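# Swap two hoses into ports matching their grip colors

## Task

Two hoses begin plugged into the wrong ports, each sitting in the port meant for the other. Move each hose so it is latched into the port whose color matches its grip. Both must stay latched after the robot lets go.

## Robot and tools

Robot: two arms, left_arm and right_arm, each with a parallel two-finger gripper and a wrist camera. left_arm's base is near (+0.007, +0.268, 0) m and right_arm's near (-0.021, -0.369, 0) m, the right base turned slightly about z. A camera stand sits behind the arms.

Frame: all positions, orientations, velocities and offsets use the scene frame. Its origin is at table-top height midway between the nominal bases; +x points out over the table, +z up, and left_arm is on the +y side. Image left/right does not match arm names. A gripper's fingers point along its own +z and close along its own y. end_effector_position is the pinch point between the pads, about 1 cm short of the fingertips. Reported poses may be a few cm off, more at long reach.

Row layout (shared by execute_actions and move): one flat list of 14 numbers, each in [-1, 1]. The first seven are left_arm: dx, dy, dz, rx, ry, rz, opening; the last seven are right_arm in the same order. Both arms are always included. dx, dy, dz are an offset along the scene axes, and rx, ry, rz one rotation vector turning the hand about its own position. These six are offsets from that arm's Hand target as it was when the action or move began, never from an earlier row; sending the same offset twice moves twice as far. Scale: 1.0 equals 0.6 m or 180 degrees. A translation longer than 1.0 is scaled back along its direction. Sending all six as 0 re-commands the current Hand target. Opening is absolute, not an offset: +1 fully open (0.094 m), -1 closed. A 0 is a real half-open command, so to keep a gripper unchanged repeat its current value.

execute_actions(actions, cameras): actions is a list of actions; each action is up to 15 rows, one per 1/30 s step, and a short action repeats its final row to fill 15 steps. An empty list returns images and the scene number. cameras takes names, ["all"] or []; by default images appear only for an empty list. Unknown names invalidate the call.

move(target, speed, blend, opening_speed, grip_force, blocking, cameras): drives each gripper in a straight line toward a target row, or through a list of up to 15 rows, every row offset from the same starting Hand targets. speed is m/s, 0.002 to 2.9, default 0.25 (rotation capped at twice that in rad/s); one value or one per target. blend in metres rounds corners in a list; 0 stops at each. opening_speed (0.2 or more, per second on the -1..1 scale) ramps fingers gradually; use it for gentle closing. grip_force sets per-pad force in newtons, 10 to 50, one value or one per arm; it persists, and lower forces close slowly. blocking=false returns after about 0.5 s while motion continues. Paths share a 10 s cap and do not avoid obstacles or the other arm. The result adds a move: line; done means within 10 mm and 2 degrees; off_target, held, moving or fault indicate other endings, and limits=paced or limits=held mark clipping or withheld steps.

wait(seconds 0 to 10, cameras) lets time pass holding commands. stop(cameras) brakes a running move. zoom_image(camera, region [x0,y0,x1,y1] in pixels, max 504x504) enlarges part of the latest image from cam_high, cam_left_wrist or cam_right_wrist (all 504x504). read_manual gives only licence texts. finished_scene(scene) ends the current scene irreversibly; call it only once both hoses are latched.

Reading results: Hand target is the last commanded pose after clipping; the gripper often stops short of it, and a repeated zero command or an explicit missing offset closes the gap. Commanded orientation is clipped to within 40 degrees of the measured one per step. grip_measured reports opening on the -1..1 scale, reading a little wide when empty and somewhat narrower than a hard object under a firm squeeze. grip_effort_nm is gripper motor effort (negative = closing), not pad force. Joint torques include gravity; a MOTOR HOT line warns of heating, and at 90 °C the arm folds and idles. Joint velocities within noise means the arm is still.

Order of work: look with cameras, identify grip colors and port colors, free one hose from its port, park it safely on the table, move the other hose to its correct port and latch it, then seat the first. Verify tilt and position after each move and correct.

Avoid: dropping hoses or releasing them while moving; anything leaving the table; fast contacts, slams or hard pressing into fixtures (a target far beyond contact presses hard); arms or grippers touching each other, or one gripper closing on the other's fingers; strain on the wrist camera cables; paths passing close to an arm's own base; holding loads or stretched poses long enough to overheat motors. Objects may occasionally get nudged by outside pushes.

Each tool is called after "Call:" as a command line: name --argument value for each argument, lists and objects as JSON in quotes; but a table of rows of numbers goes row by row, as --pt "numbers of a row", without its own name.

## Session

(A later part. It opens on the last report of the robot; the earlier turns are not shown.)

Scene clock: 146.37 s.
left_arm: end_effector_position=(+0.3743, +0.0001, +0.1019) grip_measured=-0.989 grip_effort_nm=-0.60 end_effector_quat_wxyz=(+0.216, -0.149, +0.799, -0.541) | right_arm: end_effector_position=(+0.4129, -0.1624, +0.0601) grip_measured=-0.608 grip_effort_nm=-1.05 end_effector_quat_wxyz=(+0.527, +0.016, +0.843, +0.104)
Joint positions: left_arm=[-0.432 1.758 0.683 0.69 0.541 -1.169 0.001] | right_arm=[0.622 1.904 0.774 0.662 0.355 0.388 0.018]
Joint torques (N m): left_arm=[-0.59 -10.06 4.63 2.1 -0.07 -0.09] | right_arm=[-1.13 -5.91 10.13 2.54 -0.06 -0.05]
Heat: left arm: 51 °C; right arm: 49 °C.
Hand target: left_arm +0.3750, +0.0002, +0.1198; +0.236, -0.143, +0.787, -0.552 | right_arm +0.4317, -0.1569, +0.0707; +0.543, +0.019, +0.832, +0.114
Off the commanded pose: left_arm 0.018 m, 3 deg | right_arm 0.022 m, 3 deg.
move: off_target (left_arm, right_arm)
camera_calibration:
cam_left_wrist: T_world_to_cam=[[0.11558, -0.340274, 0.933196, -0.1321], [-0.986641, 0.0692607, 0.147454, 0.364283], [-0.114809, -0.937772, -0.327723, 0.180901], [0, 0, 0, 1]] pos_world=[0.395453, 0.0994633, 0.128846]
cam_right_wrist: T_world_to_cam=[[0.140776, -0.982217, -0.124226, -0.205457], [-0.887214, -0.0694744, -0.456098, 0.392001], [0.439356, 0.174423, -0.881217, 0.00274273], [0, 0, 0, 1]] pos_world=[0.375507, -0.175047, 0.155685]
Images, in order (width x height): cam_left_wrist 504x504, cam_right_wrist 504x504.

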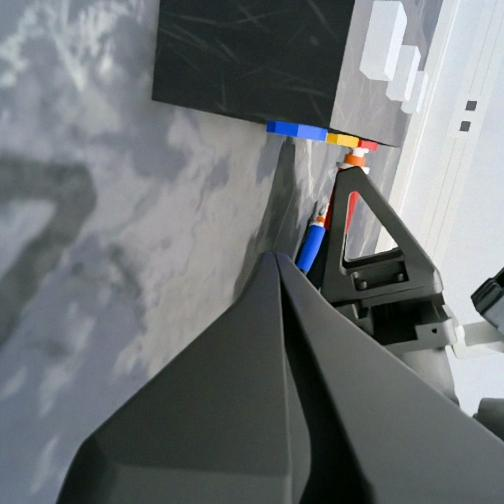

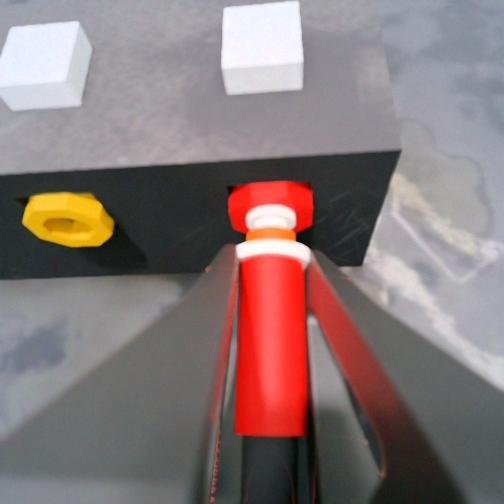

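Call:
move --pt "0 0 0 0 0 0 -1 -0.012 0 0.012 -0.001 0.012 0.0025 -0.85" --pt "0 0 0 0 0 0 -1 0.02 0.003 0.012 -0.001 0.012 0.0025 -0.85" --cameras '["cam_left_wrist","cam_right_wrist"]' --speed 0.06

Call:
zoom_image --camera "cam_left_wrist" --region '[290, 110, 390, 210]'

Scene clock: 148.17 s.
left_arm: end_effector_position=(+0.3743, +0.0001, +0.1019) grip_measured=-0.989 grip_effort_nm=-0.60 end_effector_quat_wxyz=(+0.216, -0.149, +0.799, -0.541) | right_arm: end_effector_position=(+0.4168, -0.1612, +0.0590) grip_measured=-0.608 grip_effort_nm=-1.05 end_effector_quat_wxyz=(+0.502, +0.009, +0.860, +0.093)
Joint positions: left_arm=[-0.432 1.758 0.683 0.69 0.541 -1.169 0.001] | right_arm=[0.615 1.893 0.835 0.526 0.34 0.388 0.018]
Joint torques (N m): left_arm=[-0.58 -10.04 4.63 2.1 -0.07 -0.1] | right_arm=[-2.25 -6.41 11.49 2.66 -0.24 -0.02]
Heat: left arm: 51 °C; right arm: 50 °C.
Hand target: left_arm +0.3750, +0.0002, +0.1198; +0.236, -0.143, +0.787, -0.552 | right_arm +0.4438, -0.1550, +0.0781; +0.527, +0.017, +0.842, +0.115
Off the commanded pose: left_arm 0.018 m, 3 deg | right_arm 0.033 m, 4 deg.
move: off_target (left_arm, right_arm)
camera_calibration:
cam_left_wrist: T_world_to_cam=[[0.11558, -0.340274, 0.933196, -0.1321], [-0.986641, 0.0692607, 0.147454, 0.364283], [-0.114809, -0.937772, -0.327723, 0.180901], [0, 0, 0, 1]] pos_world=[0.395453, 0.0994633, 0.128846]
cam_right_wrist: T_world_to_cam=[[0.139756, -0.984721, -0.10389, -0.206091], [-0.911541, -0.0869683, -0.401908, 0.399245], [0.386732, 0.150869, -0.909767, 0.0196936], [0, 0, 0, 1]] pos_world=[0.385115, -0.171192, 0.156966]
Images, in order (width x height): cam_left_wrist 504x504, cam_right_wrist 504x504.

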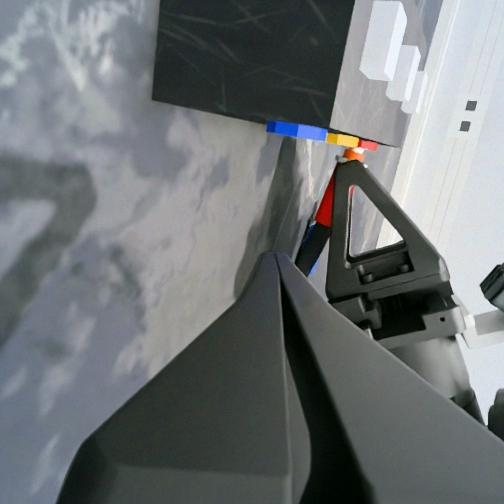

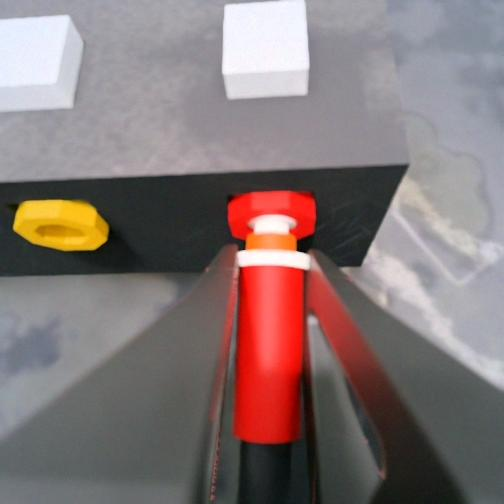

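Scaled by 5.040 from the camera's 504x504 image, which has a finer 720x720 frame.

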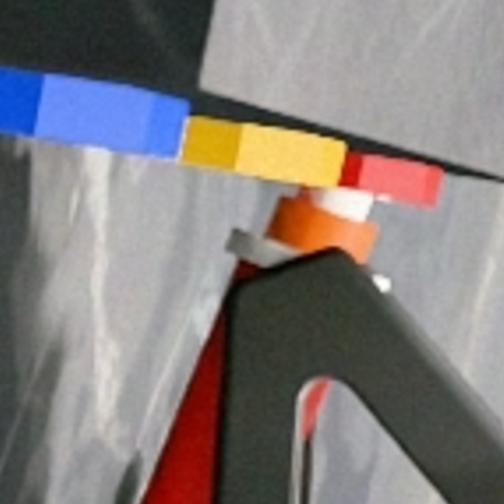

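Call:
move --target '[0,0,0,0,0,0,-1,-0.03,-0.003,0.012,-0.005,0.042,0.009,-0.85]' --cameras '["cam_left_wrist","cam_right_wrist"]' --speed 0.06

Call:
zoom_image --camera "cam_left_wrist" --region '[290, 110, 390, 210]'

Scene clock: 150.13 s.
left_arm: end_effector_position=(+0.3743, +0.0001, +0.1019) grip_measured=-0.989 grip_effort_nm=-0.60 end_effector_quat_wxyz=(+0.216, -0.149, +0.799, -0.541) | right_arm: end_effector_position=(+0.4144, -0.1623, +0.0606) grip_measured=-0.608 grip_effort_nm=-1.05 end_effector_quat_wxyz=(+0.449, +0.000, +0.889, +0.094)
Joint positions: left_arm=[-0.432 1.758 0.683 0.69 0.541 -1.169 0.001] | right_arm=[0.592 1.851 0.916 0.29 0.271 0.404 0.018]
Joint torques (N m): left_arm=[-0.59 -10.03 4.64 2.11 -0.07 -0.09] | right_arm=[-0.4 -10.7 9.16 2.11 -0.09 0.16]
Heat: left arm: 50 °C; right arm: 50 °C.
Hand target: left_arm +0.3750, +0.0002, +0.1198; +0.236, -0.143, +0.787, -0.552 | right_arm +0.4258, -0.1568, +0.0853; +0.469, +0.008, +0.876, +0.114
Off the commanded pose: left_arm 0.018 m, 3 deg | right_arm 0.028 m, 4 deg.
move: off_target (left_arm, right_arm)
camera_calibration:
cam_left_wrist: T_world_to_cam=[[0.11558, -0.340274, 0.933196, -0.1321], [-0.986641, 0.0692607, 0.147454, 0.364283], [-0.114809, -0.937772, -0.327723, 0.180901], [0, 0, 0, 1]] pos_world=[0.395453, 0.0994633, 0.128846]
cam_right_wrist: T_world_to_cam=[[0.152796, -0.982264, -0.108675, -0.211411], [-0.94997, -0.115673, -0.290131, 0.402135], [0.272415, 0.147568, -0.950796, 0.0715552], [0, 0, 0, 1]] pos_world=[0.394827, -0.171705, 0.161731]
Images, in order (width x height): cam_left_wrist 504x504, cam_right_wrist 504x504.

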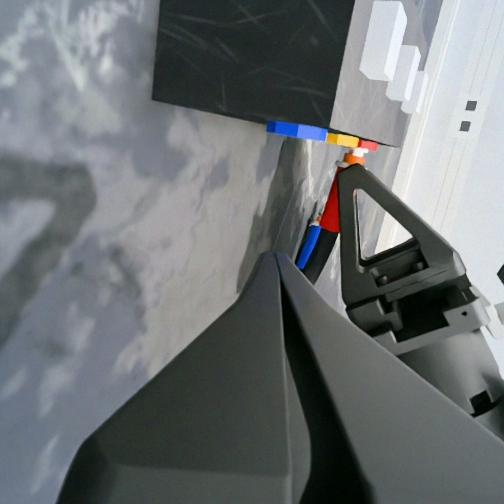

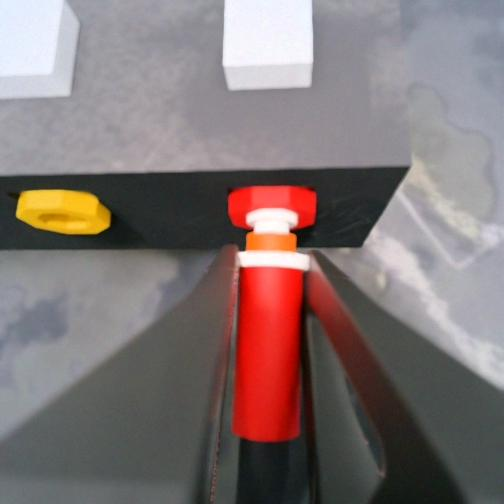

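Scaled by 5.040 from the camera's 504x504 image, which has a finer 720x720 frame.

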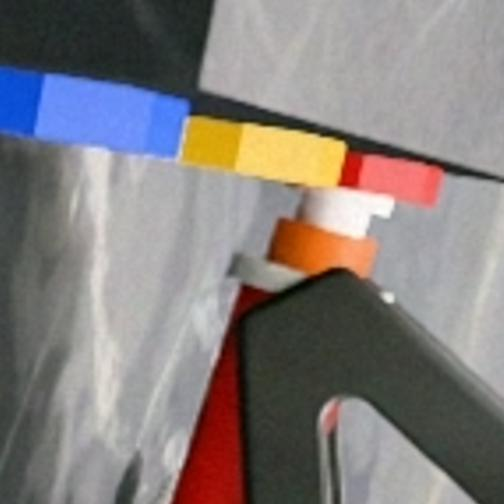

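Call:
move --target '[0,0,0,0,0,0,-1,-0.004,0,0.018,-0.003,0.03,0.006,-0.85]' --cameras '["cam_left_wrist","cam_right_wrist"]' --speed 0.06

Call:
zoom_image --camera "cam_left_wrist" --region '[290, 110, 390, 210]'

Scene clock: 151.80 s.
left_arm: end_effector_position=(+0.3743, +0.0001, +0.1019) grip_measured=-0.989 grip_effort_nm=-0.60 end_effector_quat_wxyz=(+0.216, -0.149, +0.799, -0.541) | right_arm: end_effector_position=(+0.4120, -0.1624, +0.0620) grip_measured=-0.608 grip_effort_nm=-1.05 end_effector_quat_wxyz=(+0.397, -0.007, +0.913, +0.092)
Joint positions: left_arm=[-0.432 1.758 0.683 0.69 0.541 -1.169 0.001] | right_arm=[0.573 1.839 1.014 0.072 0.211 0.415 0.018]
Joint torques (N m): left_arm=[-0.57 -10.03 4.63 2.11 -0.07 -0.09] | right_arm=[-0.12 -12.51 9.52 1.99 0.02 0.15]
Heat: left arm: 50 °C; right arm: 50 °C.
Hand target: left_arm +0.3750, +0.0002, +0.1198; +0.236, -0.143, +0.787, -0.552 | right_arm +0.4234, -0.1570, +0.0960; +0.426, +0.003, +0.898, +0.114
Off the commanded pose: left_arm 0.018 m, 3 deg | right_arm 0.036 m, 5 deg.
move: off_target (left_arm, right_arm)
camera_calibration:
cam_left_wrist: T_world_to_cam=[[0.11558, -0.340274, 0.933196, -0.1321], [-0.986641, 0.0692607, 0.147454, 0.364283], [-0.114809, -0.937772, -0.327723, 0.180901], [0, 0, 0, 1]] pos_world=[0.395453, 0.0994633, 0.128846]
cam_right_wrist: T_world_to_cam=[[0.159687, -0.980551, -0.114106, -0.213246], [-0.974291, -0.137938, -0.178132, 0.399645], [0.158928, 0.139617, -0.977368, 0.120695], [0, 0, 0, 1]] pos_world=[0.404241, -0.170823, 0.16482]
Images, in order (width x height): cam_left_wrist 504x504, cam_right_wrist 504x504.

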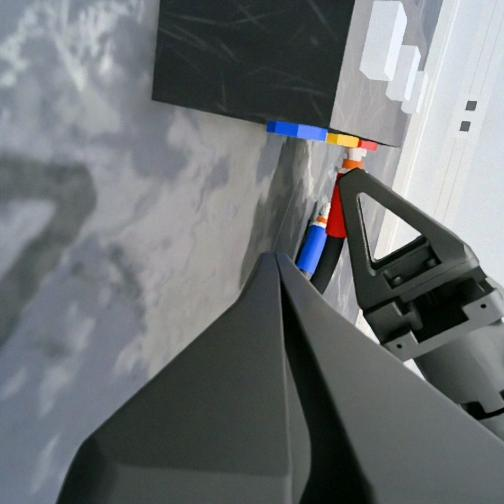

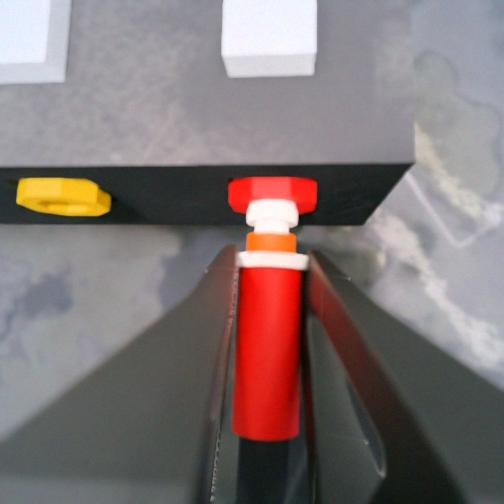

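Scaled by 5.040 from the camera's 504x504 image, which has a finer 720x720 frame.

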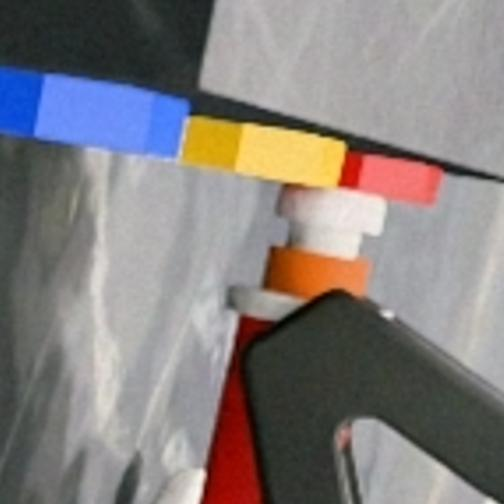

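Call:
move --target '[0,0,0,0,0,0,-1,0.035,0.005,0.012,0.0013,-0.012,-0.0026,-0.85]' --cameras '["cam_left_wrist","cam_right_wrist"]' --speed 0.06

Call:
zoom_image --camera "cam_left_wrist" --region '[290, 110, 390, 210]'

Scene clock: 153.23 s.
left_arm: end_effector_position=(+0.3743, +0.0001, +0.1019) grip_measured=-0.989 grip_effort_nm=-0.60 end_effector_quat_wxyz=(+0.216, -0.149, +0.799, -0.541) | right_arm: end_effector_position=(+0.4143, -0.1629, +0.0657) grip_measured=-0.608 grip_effort_nm=-1.05 end_effector_quat_wxyz=(+0.389, -0.006, +0.916, +0.092)
Joint positions: left_arm=[-0.432 1.758 0.683 0.69 0.541 -1.169 0.001] | right_arm=[0.566 1.839 1.045 0.028 0.2 0.415 0.018]
Joint torques (N m): left_arm=[-0.59 -10.06 4.64 2.11 -0.07 -0.1] | right_arm=[-0.61 -9.58 11.43 2.72 0.21 0.02]
Heat: left arm: 50 °C; right arm: 51 °C.
Hand target: left_arm +0.3750, +0.0002, +0.1198; +0.236, -0.143, +0.787, -0.552 | right_arm +0.4444, -0.1538, +0.1033; +0.443, +0.005, +0.889, +0.114
Off the commanded pose: left_arm 0.018 m, 3 deg | right_arm 0.049 m, 7 deg.
move: off_target (left_arm, right_arm)
camera_calibration:
cam_left_wrist: T_world_to_cam=[[0.11558, -0.340274, 0.933196, -0.1321], [-0.986641, 0.0692607, 0.147454, 0.364283], [-0.114809, -0.937772, -0.327723, 0.180901], [0, 0, 0, 1]] pos_world=[0.395453, 0.0994633, 0.128846]
cam_right_wrist: T_world_to_cam=[[0.158663, -0.980468, -0.116229, -0.213049], [-0.9769, -0.138827, -0.162461, 0.402408], [0.143152, 0.13932, -0.979846, 0.13064], [0, 0, 0, 1]] pos_world=[0.408214, -0.171224, 0.16862]
Images, in order (width x height): cam_left_wrist 504x504, cam_right_wrist 504x504.

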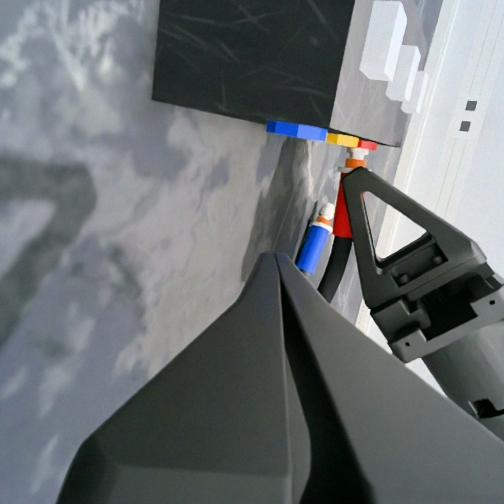

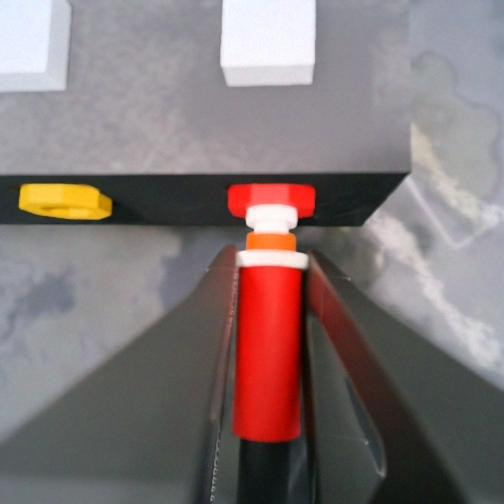

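Scaled by 5.040 from the camera's 504x504 image, which has a finer 720x720 frame.

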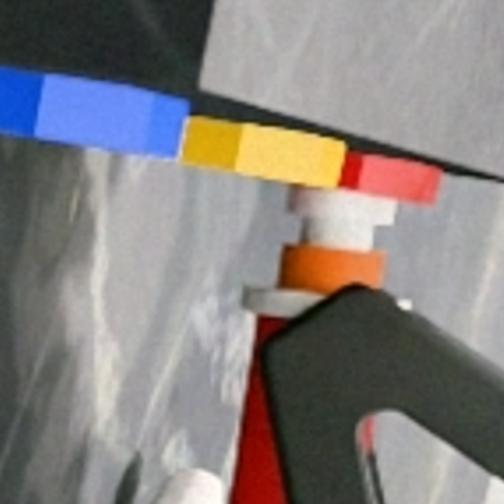

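Call:
move --target '[0,0,0,0,0,0,-1,0.06,0.009,0.012,0.0016,-0.015,-0.003,-0.85]' --cameras '["cam_left_wrist","cam_right_wrist"]' --speed 0.08

Call:
zoom_image --camera "cam_left_wrist" --region '[290, 110, 390, 210]'

Scene clock: 154.40 s.
left_arm: end_effector_position=(+0.3743, +0.0001, +0.1019) grip_measured=-0.989 grip_effort_nm=-0.60 end_effector_quat_wxyz=(+0.216, -0.149, +0.799, -0.541) | right_arm: end_effector_position=(+0.4185, -0.1625, +0.0661) grip_measured=-0.614 grip_effort_nm=-1.04 end_effector_quat_wxyz=(+0.367, -0.014, +0.926, +0.082)
Joint positions: left_arm=[-0.432 1.758 0.683 0.69 0.541 -1.169 0.001] | right_arm=[0.558 1.863 1.12 -0.075 0.188 0.402 0.018]
Joint torques (N m): left_arm=[-0.57 -10.04 4.64 2.1 -0.07 -0.09] | right_arm=[-1.87 -6.86 13.18 3.96 0.33 -0.08]
Heat: left arm: 50 °C; right arm: 51 °C.
Hand target: left_arm +0.3750, +0.0002, +0.1198; +0.236, -0.143, +0.787, -0.552 | right_arm +0.4804, -0.1485, +0.1105; +0.464, +0.008, +0.878, +0.114
Off the commanded pose: left_arm 0.018 m, 3 deg | right_arm 0.077 m, 13 deg.
move: off_target (left_arm, right_arm)
camera_calibration:
cam_left_wrist: T_world_to_cam=[[0.11558, -0.340274, 0.933196, -0.1321], [-0.986641, 0.0692607, 0.147454, 0.364283], [-0.114809, -0.937772, -0.327723, 0.180901], [0, 0, 0, 1]] pos_world=[0.395453, 0.0994633, 0.128846]
cam_right_wrist: T_world_to_cam=[[0.163563, -0.981707, -0.0974612, -0.216727], [-0.981807, -0.152325, -0.113366, 0.403256], [0.0964465, 0.114231, -0.988762, 0.146483], [0, 0, 0, 1]] pos_world=[0.41724, -0.168069, 0.16943]
Images, in order (width x height): cam_left_wrist 504x504, cam_right_wrist 504x504.

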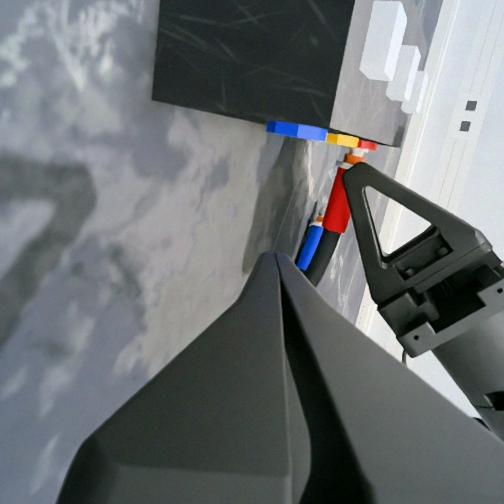

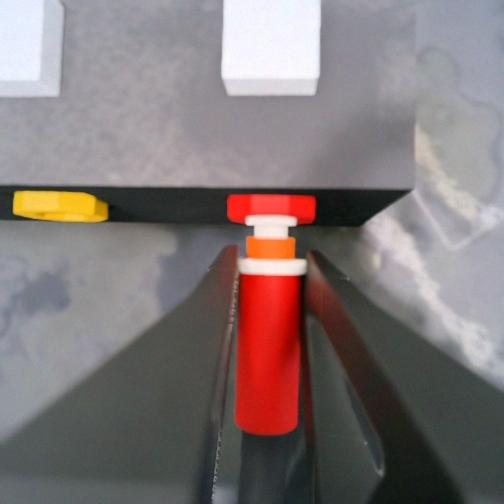

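Scaled by 5.040 from the camera's 504x504 image, which has a finer 720x720 frame.

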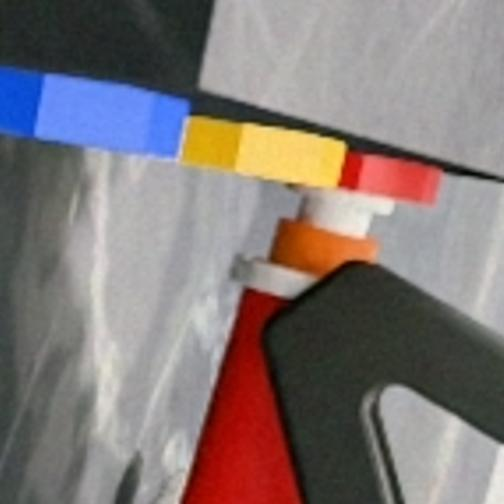

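Call:
move --pt "0 0 0 0 0 0 -1 -0.2 -0.029 -0.059 0 0 0 -0.85" --pt "0 0 0 0 0 0 -1 -0.225 -0.0325 -0.109 -0.0012 0.0094 0.0108 -0.85" --cameras '["cam_left_wrist","cam_right_wrist"]' --speed 0.12

Call:
zoom_image --camera "cam_left_wrist" --region '[240, 110, 410, 280]'

Scene clock: 157.43 s.
left_arm: end_effector_position=(+0.3743, +0.0001, +0.1019) grip_measured=-0.989 grip_effort_nm=-0.60 end_effector_quat_wxyz=(+0.216, -0.149, +0.799, -0.541) | right_arm: end_effector_position=(+0.3468, -0.1705, +0.0466) grip_measured=-0.848 grip_effort_nm=-0.14 end_effector_quat_wxyz=(+0.448, -0.006, +0.887, +0.114)
Joint positions: left_arm=[-0.432 1.758 0.683 0.69 0.541 -1.169 0.001] | right_arm=[0.668 1.688 0.625 0.421 0.294 0.456 0.007]
Joint torques (N m): left_arm=[-0.57 -10.06 4.63 2.1 -0.07 -0.09] | right_arm=[0.68 -6.23 4.74 2.39 0.07 0.09]
Heat: left arm: 50 °C; right arm: 51 °C.
Hand target: left_arm +0.3750, +0.0002, +0.1198; +0.236, -0.143, +0.787, -0.552 | right_arm +0.3453, -0.1679, +0.0450; +0.449, -0.006, +0.885, +0.120
Off the commanded pose: left_arm 0.018 m, 3 deg | right_arm 0.003 m, 1 deg.
move: off_target (left_arm)
camera_calibration:
cam_left_wrist: T_world_to_cam=[[0.11558, -0.340274, 0.933196, -0.1321], [-0.986641, 0.0692607, 0.147454, 0.364283], [-0.114809, -0.937772, -0.327723, 0.180901], [0, 0, 0, 1]] pos_world=[0.395453, 0.0994633, 0.128846]
cam_right_wrist: T_world_to_cam=[[0.179889, -0.973814, -0.139016, -0.217166], [-0.946598, -0.132929, -0.293738, 0.328948], [0.267567, 0.184432, -0.945723, 0.0856358], [0, 0, 0, 1]] pos_world=[0.327534, -0.183546, 0.147423]
Images, in order (width x height): cam_left_wrist 504x504, cam_right_wrist 504x504.

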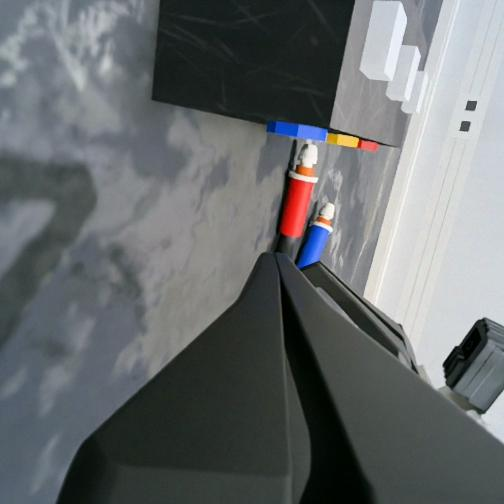

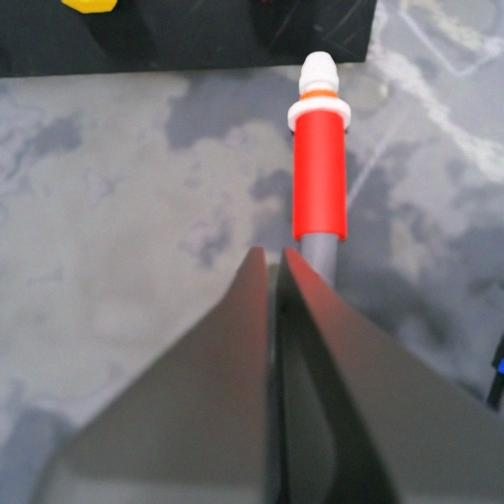

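Scaled by 2.965 from the camera's 504x504 image, which has a finer 720x720 frame.

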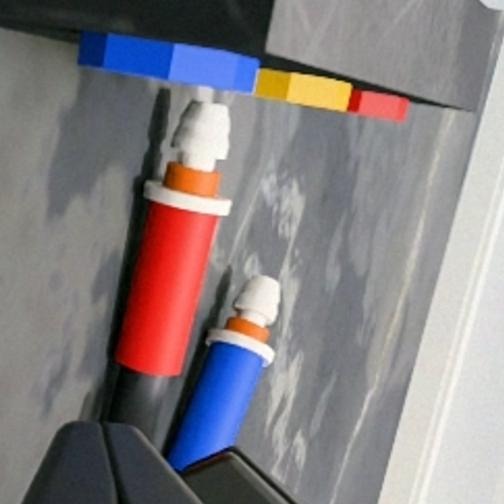

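Call:
move --pt "0 0 0 0 0 0 -1 0 0 0.035 0 0 0 -0.1" --pt "0 0 0 0 0 0 -1 0.09 -0.008 0.035 0 0 0 -0.1" --pt "0 0 0 0 0 0 -1 0.09 -0.008 -0.01 0 0 0 -0.1" --cameras '["cam_left_wrist","cam_right_wrist"]' --speed 0.1

Scene clock: 160.63 s.
left_arm: end_effector_position=(+0.3743, +0.0001, +0.1019) grip_measured=-0.989 grip_effort_nm=-0.60 end_effector_quat_wxyz=(+0.216, -0.149, +0.799, -0.541) | right_arm: end_effector_position=(+0.3971, -0.1738, +0.0403) grip_measured=-0.102 grip_effort_nm=0.11 end_effector_quat_wxyz=(+0.445, -0.002, +0.888, +0.118)
Joint positions: left_arm=[-0.432 1.758 0.683 0.69 0.541 -1.169 0.001] | right_arm=[0.566 1.839 0.782 0.429 0.206 0.405 0.042]
Joint torques (N m): left_arm=[-0.58 -10.04 4.64 2.1 -0.07 -0.09] | right_arm=[0.05 -7.02 5.57 2.43 0.02 -0.06]
Heat: left arm: 50 °C; right arm: 51 °C.
Hand target: left_arm +0.3750, +0.0002, +0.1198; +0.236, -0.143, +0.787, -0.552 | right_arm +0.3994, -0.1727, +0.0390; +0.449, -0.006, +0.885, +0.120
Off the commanded pose: left_arm 0.018 m, 3 deg | right_arm 0.003 m, 1 deg.
move: off_target (left_arm)
camera_calibration:
cam_left_wrist: T_world_to_cam=[[0.11558, -0.340274, 0.933196, -0.1321], [-0.986641, 0.0692607, 0.147454, 0.364283], [-0.114809, -0.937772, -0.327723, 0.180901], [0, 0, 0, 1]] pos_world=[0.395453, 0.0994633, 0.128846]
cam_right_wrist: T_world_to_cam=[[0.177258, -0.972505, -0.151044, -0.228506], [-0.948623, -0.127961, -0.289379, 0.375675], [0.262094, 0.194578, -0.945223, 0.070799], [0, 0, 0, 1]] pos_world=[0.378323, -0.187928, 0.141119]
Images, in order (width x height): cam_left_wrist 504x504, cam_right_wrist 504x504.

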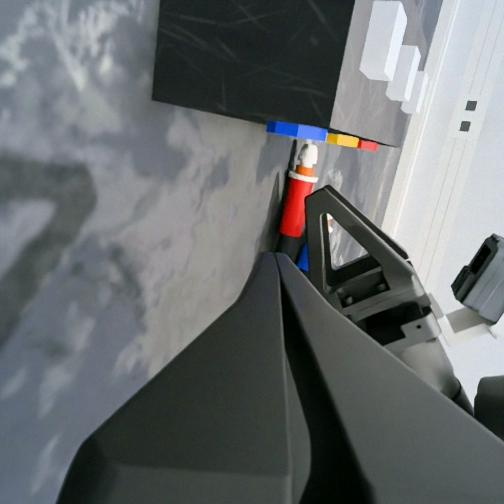

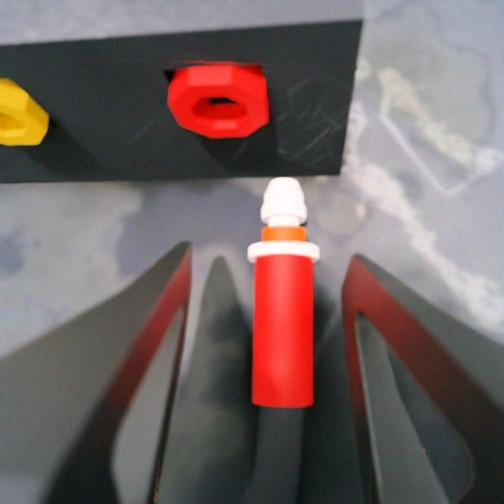

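Call:
move --target '[0,0,0,0,0,0,-1,-0.006,-0.009,-0.03,0,0,0,-0.1]' --cameras '["cam_left_wrist","cam_right_wrist"]' --speed 0.06

Scene clock: 161.87 s.
left_arm: end_effector_position=(+0.3743, +0.0001, +0.1019) grip_measured=-0.989 grip_effort_nm=-0.60 end_effector_quat_wxyz=(+0.216, -0.149, +0.799, -0.541) | right_arm: end_effector_position=(+0.3965, -0.1755, +0.0278) grip_measured=-0.102 grip_effort_nm=0.11 end_effector_quat_wxyz=(+0.450, -0.003, +0.884, +0.122)
Joint positions: left_arm=[-0.432 1.758 0.683 0.69 0.541 -1.169 0.001] | right_arm=[0.56 1.881 0.75 0.518 0.199 0.399 0.042]
Joint torques (N m): left_arm=[-0.58 -10.03 4.63 2.1 -0.07 -0.09] | right_arm=[-0.27 -6.89 4.26 2.45 0.01 -0.04]
Heat: left arm: 50 °C; right arm: 51 °C.
Hand target: left_arm +0.3750, +0.0002, +0.1198; +0.236, -0.143, +0.787, -0.552 | right_arm +0.3957, -0.1781, +0.0211; +0.449, -0.006, +0.885, +0.120
Off the commanded pose: left_arm 0.018 m, 3 deg | right_arm 0.007 m, 0 deg.
move: off_target (left_arm)
camera_calibration:
cam_left_wrist: T_world_to_cam=[[0.11558, -0.340274, 0.933196, -0.1321], [-0.986641, 0.0692607, 0.147454, 0.364283], [-0.114809, -0.937772, -0.327723, 0.180901], [0, 0, 0, 1]] pos_world=[0.395453, 0.0994633, 0.128846]
cam_right_wrist: T_world_to_cam=[[0.182825, -0.970819, -0.155194, -0.233723], [-0.944476, -0.129595, -0.301945, 0.369783], [0.273022, 0.20178, -0.940608, 0.0561747], [0, 0, 0, 1]] pos_world=[0.376645, -0.190316, 0.12822]
Images, in order (width x height): cam_left_wrist 504x504, cam_right_wrist 504x504.

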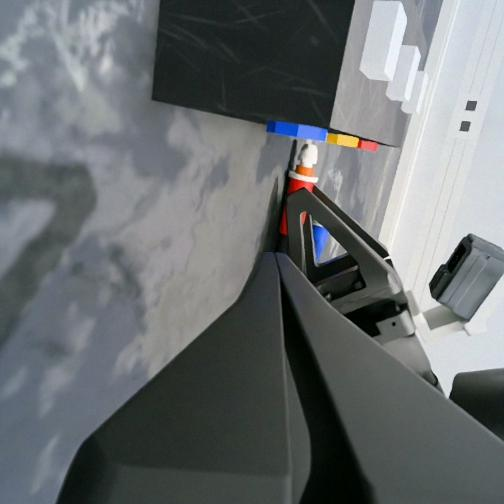

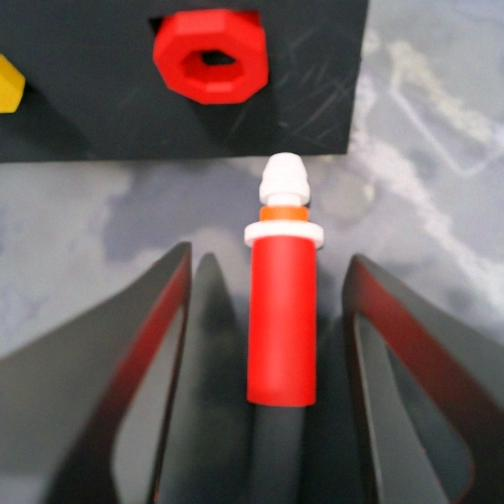

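Call:
move --target '[0,0,0,0,0,0,-1,-0.006,-0.011,-0.02,0,0,0,-0.1]' --cameras '["cam_right_wrist"]' --speed 0.06

Scene clock: 162.93 s.
left_arm: end_effector_position=(+0.3743, +0.0001, +0.1019) grip_measured=-0.989 grip_effort_nm=-0.61 end_effector_quat_wxyz=(+0.216, -0.149, +0.799, -0.541) | right_arm: end_effector_position=(+0.3981, -0.1787, +0.0264) grip_measured=-0.102 grip_effort_nm=0.11 end_effector_quat_wxyz=(+0.466, -0.002, +0.875, +0.131)
Joint positions: left_arm=[-0.432 1.758 0.683 0.69 0.541 -1.169 0.001] | right_arm=[0.548 1.9 0.716 0.613 0.188 0.39 0.042]
Joint torques (N m): left_arm=[-0.57 -10.06 4.64 2.1 -0.07 -0.09] | right_arm=[-0.42 -6.22 3.66 2.14 0 -0.03]
Heat: left arm: 49 °C; right arm: 51 °C.
Hand target: left_arm +0.3750, +0.0002, +0.1198; +0.236, -0.143, +0.787, -0.552 | right_arm +0.3921, -0.1848, +0.0090; +0.449, -0.006, +0.885, +0.120
Off the commanded pose: left_arm 0.018 m, 3 deg | right_arm 0.019 m, 3 deg.
move: off_target (left_arm, right_arm)
camera_calibration:
cam_right_wrist: T_world_to_cam=[[0.190718, -0.967426, -0.166475, -0.239649], [-0.932743, -0.125734, -0.337908, 0.367409], [0.305969, 0.219723, -0.926339, 0.0447694], [0, 0, 0, 1]] pos_world=[0.374705, -0.195484, 0.125726]
Images, in order (width x height): cam_right_wrist 504x504.

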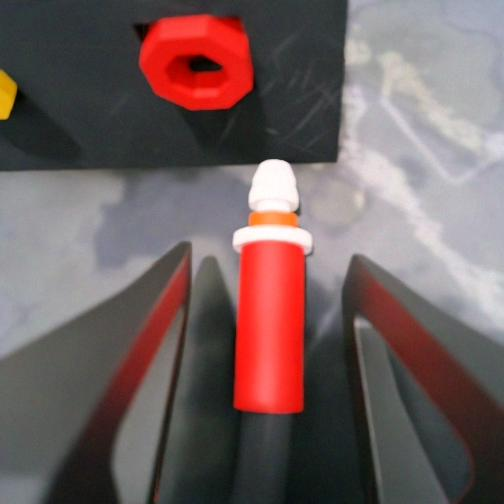

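Call:
move --target '[0,0,0,0,0,0,-1,0,0,0,0,0,0,-0.85]' --cameras '["cam_right_wrist"]' --opening_speed 0.5

Scene clock: 164.90 s.
left_arm: end_effector_position=(+0.3743, +0.0001, +0.1019) grip_measured=-0.989 grip_effort_nm=-0.60 end_effector_quat_wxyz=(+0.216, -0.149, +0.799, -0.541) | right_arm: end_effector_position=(+0.3984, -0.1809, +0.0241) grip_measured=-0.643 grip_effort_nm=-1.04 end_effector_quat_wxyz=(+0.464, -0.001, +0.876, +0.128)
Joint positions: left_arm=[-0.432 1.758 0.683 0.69 0.541 -1.169 0.001] | right_arm=[0.544 1.905 0.715 0.613 0.188 0.389 0.017]
Joint torques (N m): left_arm=[-0.59 -10.06 4.63 2.11 -0.07 -0.09] | right_arm=[0.02 -6.54 3.64 2.16 0.01 -0.02]
Heat: left arm: 49 °C; right arm: 50 °C.
Hand target: left_arm +0.3750, +0.0002, +0.1198; +0.236, -0.143, +0.787, -0.552 | right_arm +0.3921, -0.1847, +0.0089; +0.449, -0.006, +0.885, +0.120
Off the commanded pose: left_arm 0.018 m, 3 deg | right_arm 0.017 m, 2 deg.
move: off_target (left_arm, right_arm)
camera_calibration:
cam_right_wrist: T_world_to_cam=[[0.186135, -0.968744, -0.163979, -0.240709], [-0.934722, -0.123172, -0.333351, 0.367708], [0.302734, 0.215323, -0.928433, 0.0436443], [0, 0, 0, 1]] pos_world=[0.375297, -0.197291, 0.123626]
Images, in order (width x height): cam_right_wrist 504x504.

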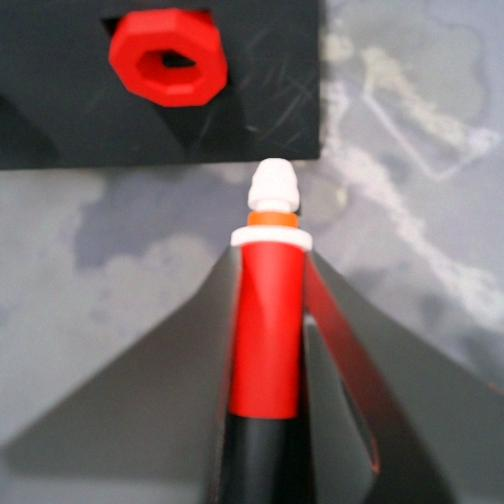

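Call:
move --pt "0 0 0 0 0 0 -1 -0.05 -0.007 0.02 0 0 0 -0.85" --pt "0 0 0 0 0 0 -1 -0.0335 0.0378 0.0985 0.0026 -0.021 -0.0043 -0.85" --cameras '["cam_left_wrist","cam_right_wrist"]' --speed 0.1

Call:
zoom_image --camera "cam_left_wrist" --region '[250, 110, 420, 280]'

Scene clock: 167.23 s.
left_arm: end_effector_position=(+0.3743, +0.0001, +0.1019) grip_measured=-0.989 grip_effort_nm=-0.61 end_effector_quat_wxyz=(+0.216, -0.149, +0.799, -0.541) | right_arm: end_effector_position=(+0.3603, -0.1696, +0.0396) grip_measured=-0.643 grip_effort_nm=-1.04 end_effector_quat_wxyz=(+0.449, -0.014, +0.887, +0.103)
Joint positions: left_arm=[-0.432 1.758 0.683 0.69 0.541 -1.169 0.001] | right_arm=[0.649 1.754 0.666 0.445 0.289 0.42 0.017]
Joint torques (N m): left_arm=[-0.57 -10.03 4.62 2.1 -0.07 -0.1] | right_arm=[0.5 -10.19 7.98 2.23 0.21 0.16]
Heat: left arm: 49 °C; right arm: 50 °C.
Hand target: left_arm +0.3750, +0.0002, +0.1198; +0.236, -0.143, +0.787, -0.552 | right_arm +0.3720, -0.1621, +0.0681; +0.479, -0.002, +0.870, +0.120
Off the commanded pose: left_arm 0.018 m, 3 deg | right_arm 0.032 m, 5 deg.
move: off_target (left_arm, right_arm)
camera_calibration:
cam_left_wrist: T_world_to_cam=[[0.11558, -0.340274, 0.933196, -0.1321], [-0.986641, 0.0692607, 0.147454, 0.364283], [-0.114809, -0.937772, -0.327723, 0.180901], [0, 0, 0, 1]] pos_world=[0.395453, 0.0994633, 0.128846]
cam_right_wrist: T_world_to_cam=[[0.18604, -0.976084, -0.112467, -0.22332], [-0.944345, -0.146026, -0.294771, 0.336747], [0.271298, 0.161046, -0.948927, 0.0700625], [0, 0, 0, 1]] pos_world=[0.340544, -0.180089, 0.140631]
Images, in order (width x height): cam_left_wrist 504x504, cam_right_wrist 504x504.

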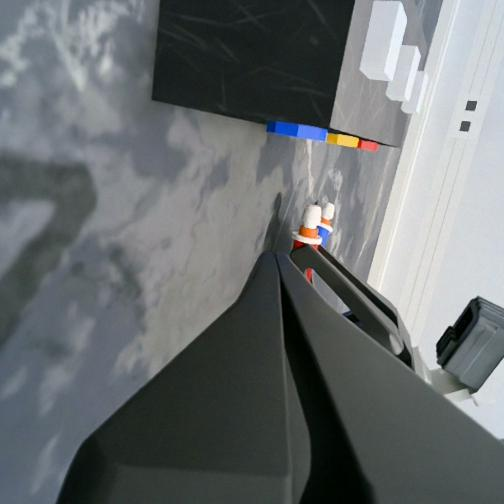

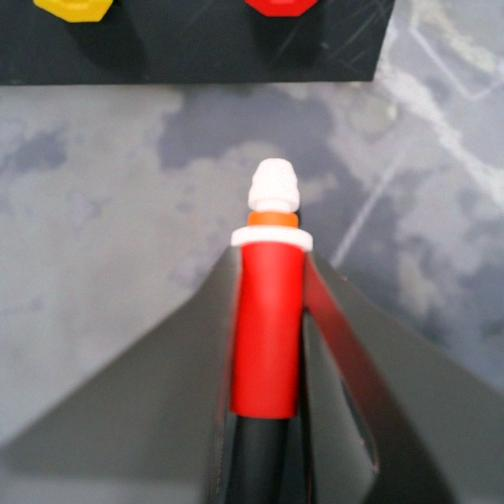

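Scaled by 2.965 from the camera's 504x504 image, which has a finer 720x720 frame.

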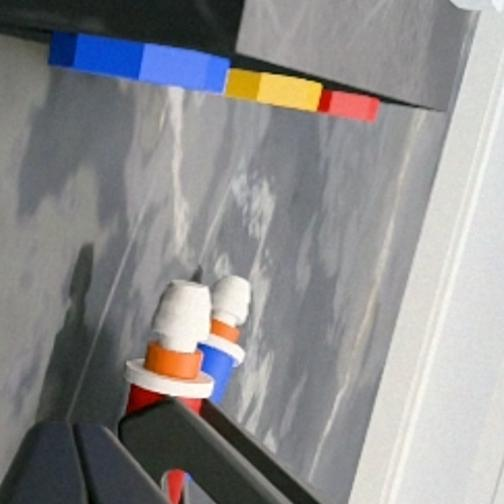

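Call:
move --pt "0 0 0 0 0 0 -1 0 0 0.06 0 0 0 -0.85" --pt "0 0 0 0 0 0 -1 0.02 0.0035 -0.003 0 0 0 -0.85" --cameras '["cam_left_wrist","cam_right_wrist"]' --speed 0.1

Call:
zoom_image --camera "cam_left_wrist" --region '[250, 110, 420, 280]'

Scene clock: 169.60 s.
left_arm: end_effector_position=(+0.3743, +0.0001, +0.1019) grip_measured=-0.989 grip_effort_nm=-0.60 end_effector_quat_wxyz=(+0.216, -0.149, +0.799, -0.541) | right_arm: end_effector_position=(+0.3771, -0.1625, +0.0610) grip_measured=-0.643 grip_effort_nm=-1.05 end_effector_quat_wxyz=(+0.468, -0.006, +0.876, +0.113)
Joint positions: left_arm=[-0.432 1.758 0.683 0.69 0.541 -1.169 0.001] | right_arm=[0.641 1.75 0.73 0.426 0.29 0.421 0.017]
Joint torques (N m): left_arm=[-0.58 -10.06 4.63 2.11 -0.07 -0.09] | right_arm=[-0.1 -6.54 6.78 2.53 0.08 0.08]
Heat: left arm: 49 °C; right arm: 50 °C.
Hand target: left_arm +0.3750, +0.0002, +0.1198; +0.236, -0.143, +0.787, -0.552 | right_arm +0.3840, -0.1600, +0.0662; +0.479, -0.002, +0.870, +0.120
Off the commanded pose: left_arm 0.018 m, 3 deg | right_arm 0.009 m, 2 deg.
move: off_target (left_arm)
camera_calibration:
cam_left_wrist: T_world_to_cam=[[0.11558, -0.340274, 0.933196, -0.1321], [-0.986641, 0.0692607, 0.147454, 0.364283], [-0.114809, -0.937772, -0.327723, 0.180901], [0, 0, 0, 1]] pos_world=[0.395453, 0.0994633, 0.128846]
cam_right_wrist: T_world_to_cam=[[0.182653, -0.974304, -0.131796, -0.214352], [-0.932751, -0.129341, -0.336521, 0.360875], [0.310827, 0.1844, -0.932407, 0.0725474], [0, 0, 0, 1]] pos_world=[0.353209, -0.175546, 0.160835]
Images, in order (width x height): cam_left_wrist 504x504, cam_right_wrist 504x504.

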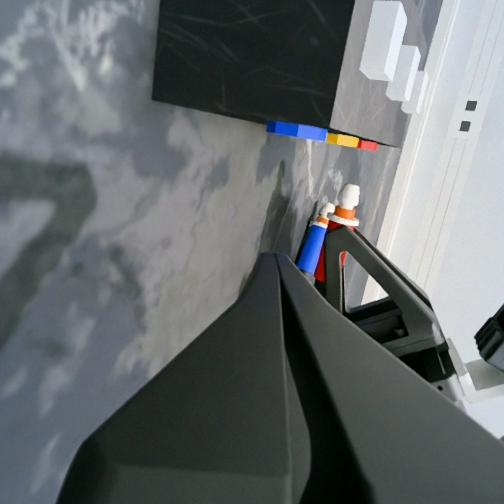

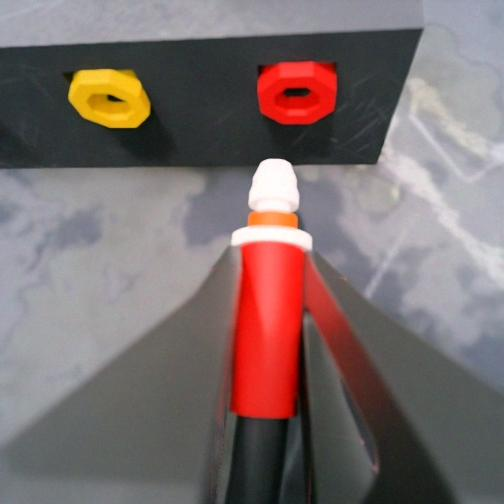

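Scaled by 2.965 from the camera's 504x504 image, which has a finer 720x720 frame.

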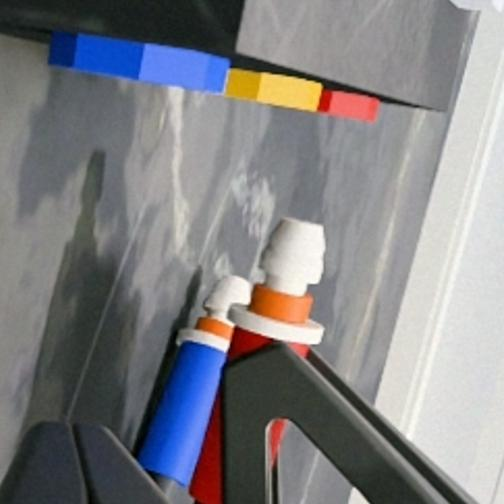

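Call:
move --target '[0,0,0,0,0,0,-1,0.02,-0.01,0.001,0,0,0,-0.85]' --cameras '["cam_left_wrist","cam_right_wrist"]' --speed 0.06

Call:
zoom_image --camera "cam_left_wrist" --region '[250, 110, 420, 280]'

Scene clock: 170.70 s.
left_arm: end_effector_position=(+0.3743, +0.0001, +0.1019) grip_measured=-0.989 grip_effort_nm=-0.60 end_effector_quat_wxyz=(+0.216, -0.149, +0.799, -0.541) | right_arm: end_effector_position=(+0.3824, -0.1730, +0.0541) grip_measured=-0.643 grip_effort_nm=-1.05 end_effector_quat_wxyz=(+0.461, -0.002, +0.881, +0.110)
Joint positions: left_arm=[-0.432 1.758 0.683 0.69 0.541 -1.169 0.001] | right_arm=[0.605 1.766 0.73 0.429 0.263 0.41 0.017]
Joint torques (N m): left_arm=[-0.58 -10.04 4.63 2.1 -0.07 -0.09] | right_arm=[-0.16 -6.41 8.8 2.46 0.04 -0.03]
Heat: left arm: 49 °C; right arm: 51 °C.
Hand target: left_arm +0.3750, +0.0002, +0.1198; +0.236, -0.143, +0.787, -0.552 | right_arm +0.3959, -0.1659, +0.0668; +0.479, -0.002, +0.870, +0.121
Off the commanded pose: left_arm 0.018 m, 3 deg | right_arm 0.020 m, 3 deg.
move: off_target (left_arm, right_arm)
camera_calibration:
cam_left_wrist: T_world_to_cam=[[0.11558, -0.340274, 0.933196, -0.1321], [-0.986641, 0.0692607, 0.147454, 0.364283], [-0.114809, -0.937772, -0.327723, 0.180901], [0, 0, 0, 1]] pos_world=[0.395453, 0.0994633, 0.128846]
cam_right_wrist: T_world_to_cam=[[0.172044, -0.976203, -0.132015, -0.22273], [-0.939508, -0.122309, -0.319944, 0.365072], [0.296184, 0.179074, -0.938194, 0.0713407], [0, 0, 0, 1]] pos_world=[0.360178, -0.185553, 0.154331]
Images, in order (width x height): cam_left_wrist 504x504, cam_right_wrist 504x504.

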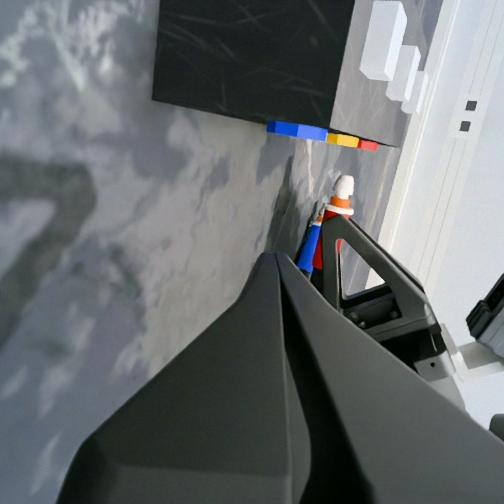

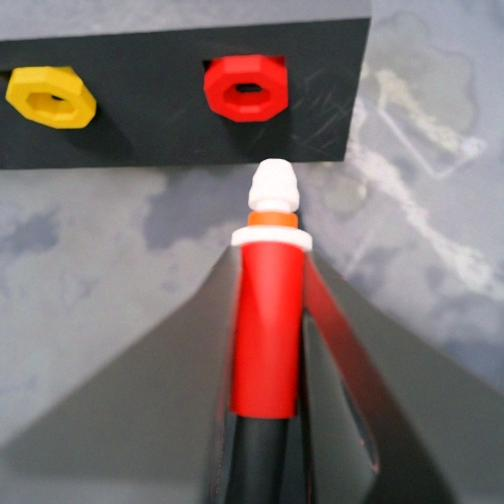

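Scaled by 2.965 from the camera's 504x504 image, which has a finer 720x720 frame.

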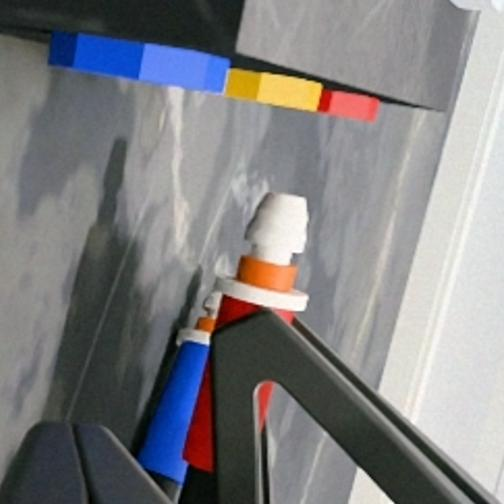

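Call:
move --pt "0 0 0 0 0 0 -1 -0.01 0.01 0.055 0 0 0 -0.85" --pt "0 0 0 0 0 0 -1 0.0 0.006 0.005 0 0 0 -0.85" --cameras '["cam_left_wrist","cam_right_wrist"]' --speed 0.1

Call:
zoom_image --camera "cam_left_wrist" --region '[250, 110, 420, 280]'

Scene clock: 173.20 s.
left_arm: end_effector_position=(+0.3743, +0.0001, +0.1019) grip_measured=-0.989 grip_effort_nm=-0.60 end_effector_quat_wxyz=(+0.216, -0.149, +0.799, -0.541) | right_arm: end_effector_position=(+0.3922, -0.1626, +0.0690) grip_measured=-0.643 grip_effort_nm=-1.04 end_effector_quat_wxyz=(+0.472, -0.004, +0.874, +0.117)
Joint positions: left_arm=[-0.432 1.758 0.683 0.69 0.541 -1.169 0.001] | right_arm=[0.614 1.769 0.783 0.407 0.267 0.41 0.017]
Joint torques (N m): left_arm=[-0.57 -10.03 4.63 2.1 -0.07 -0.09] | right_arm=[-0.18 -6.9 5.93 2.54 0.05 0.01]
Heat: left arm: 49 °C; right arm: 51 °C.
Hand target: left_arm +0.3750, +0.0002, +0.1198; +0.236, -0.143, +0.787, -0.552 | right_arm +0.3961, -0.1624, +0.0700; +0.479, -0.002, +0.869, +0.120
Off the commanded pose: left_arm 0.018 m, 3 deg | right_arm 0.004 m, 1 deg.
move: off_target (left_arm)
camera_calibration:
cam_left_wrist: T_world_to_cam=[[0.11558, -0.340274, 0.933196, -0.1321], [-0.986641, 0.0692607, 0.147454, 0.364283], [-0.114809, -0.937772, -0.327723, 0.180901], [0, 0, 0, 1]] pos_world=[0.395453, 0.0994633, 0.128846]
cam_right_wrist: T_world_to_cam=[[0.181619, -0.973331, -0.140146, -0.21503], [-0.930114, -0.123766, -0.345789, 0.378162], [0.319222, 0.193154, -0.927787, 0.0731921], [0, 0, 0, 1]] pos_world=[0.367423, -0.176629, 0.168535]
Images, in order (width x height): cam_left_wrist 504x504, cam_right_wrist 504x504.

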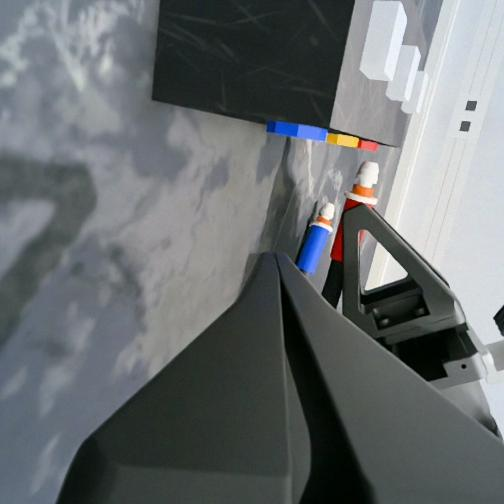

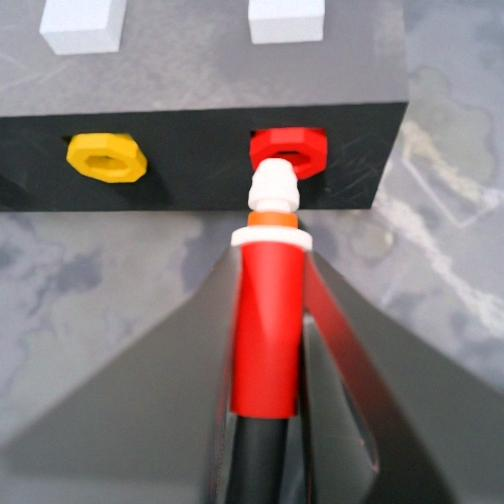

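Scaled by 2.965 from the camera's 504x504 image, which has a finer 720x720 frame.

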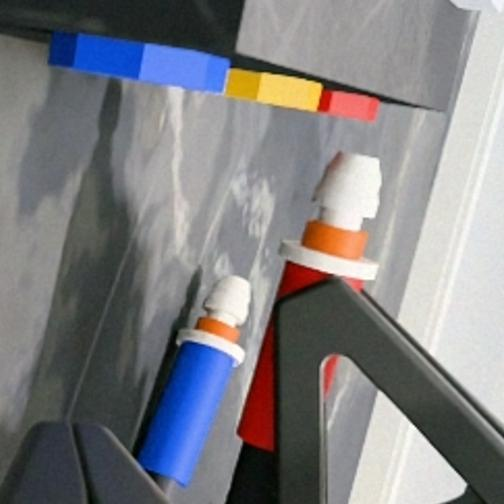

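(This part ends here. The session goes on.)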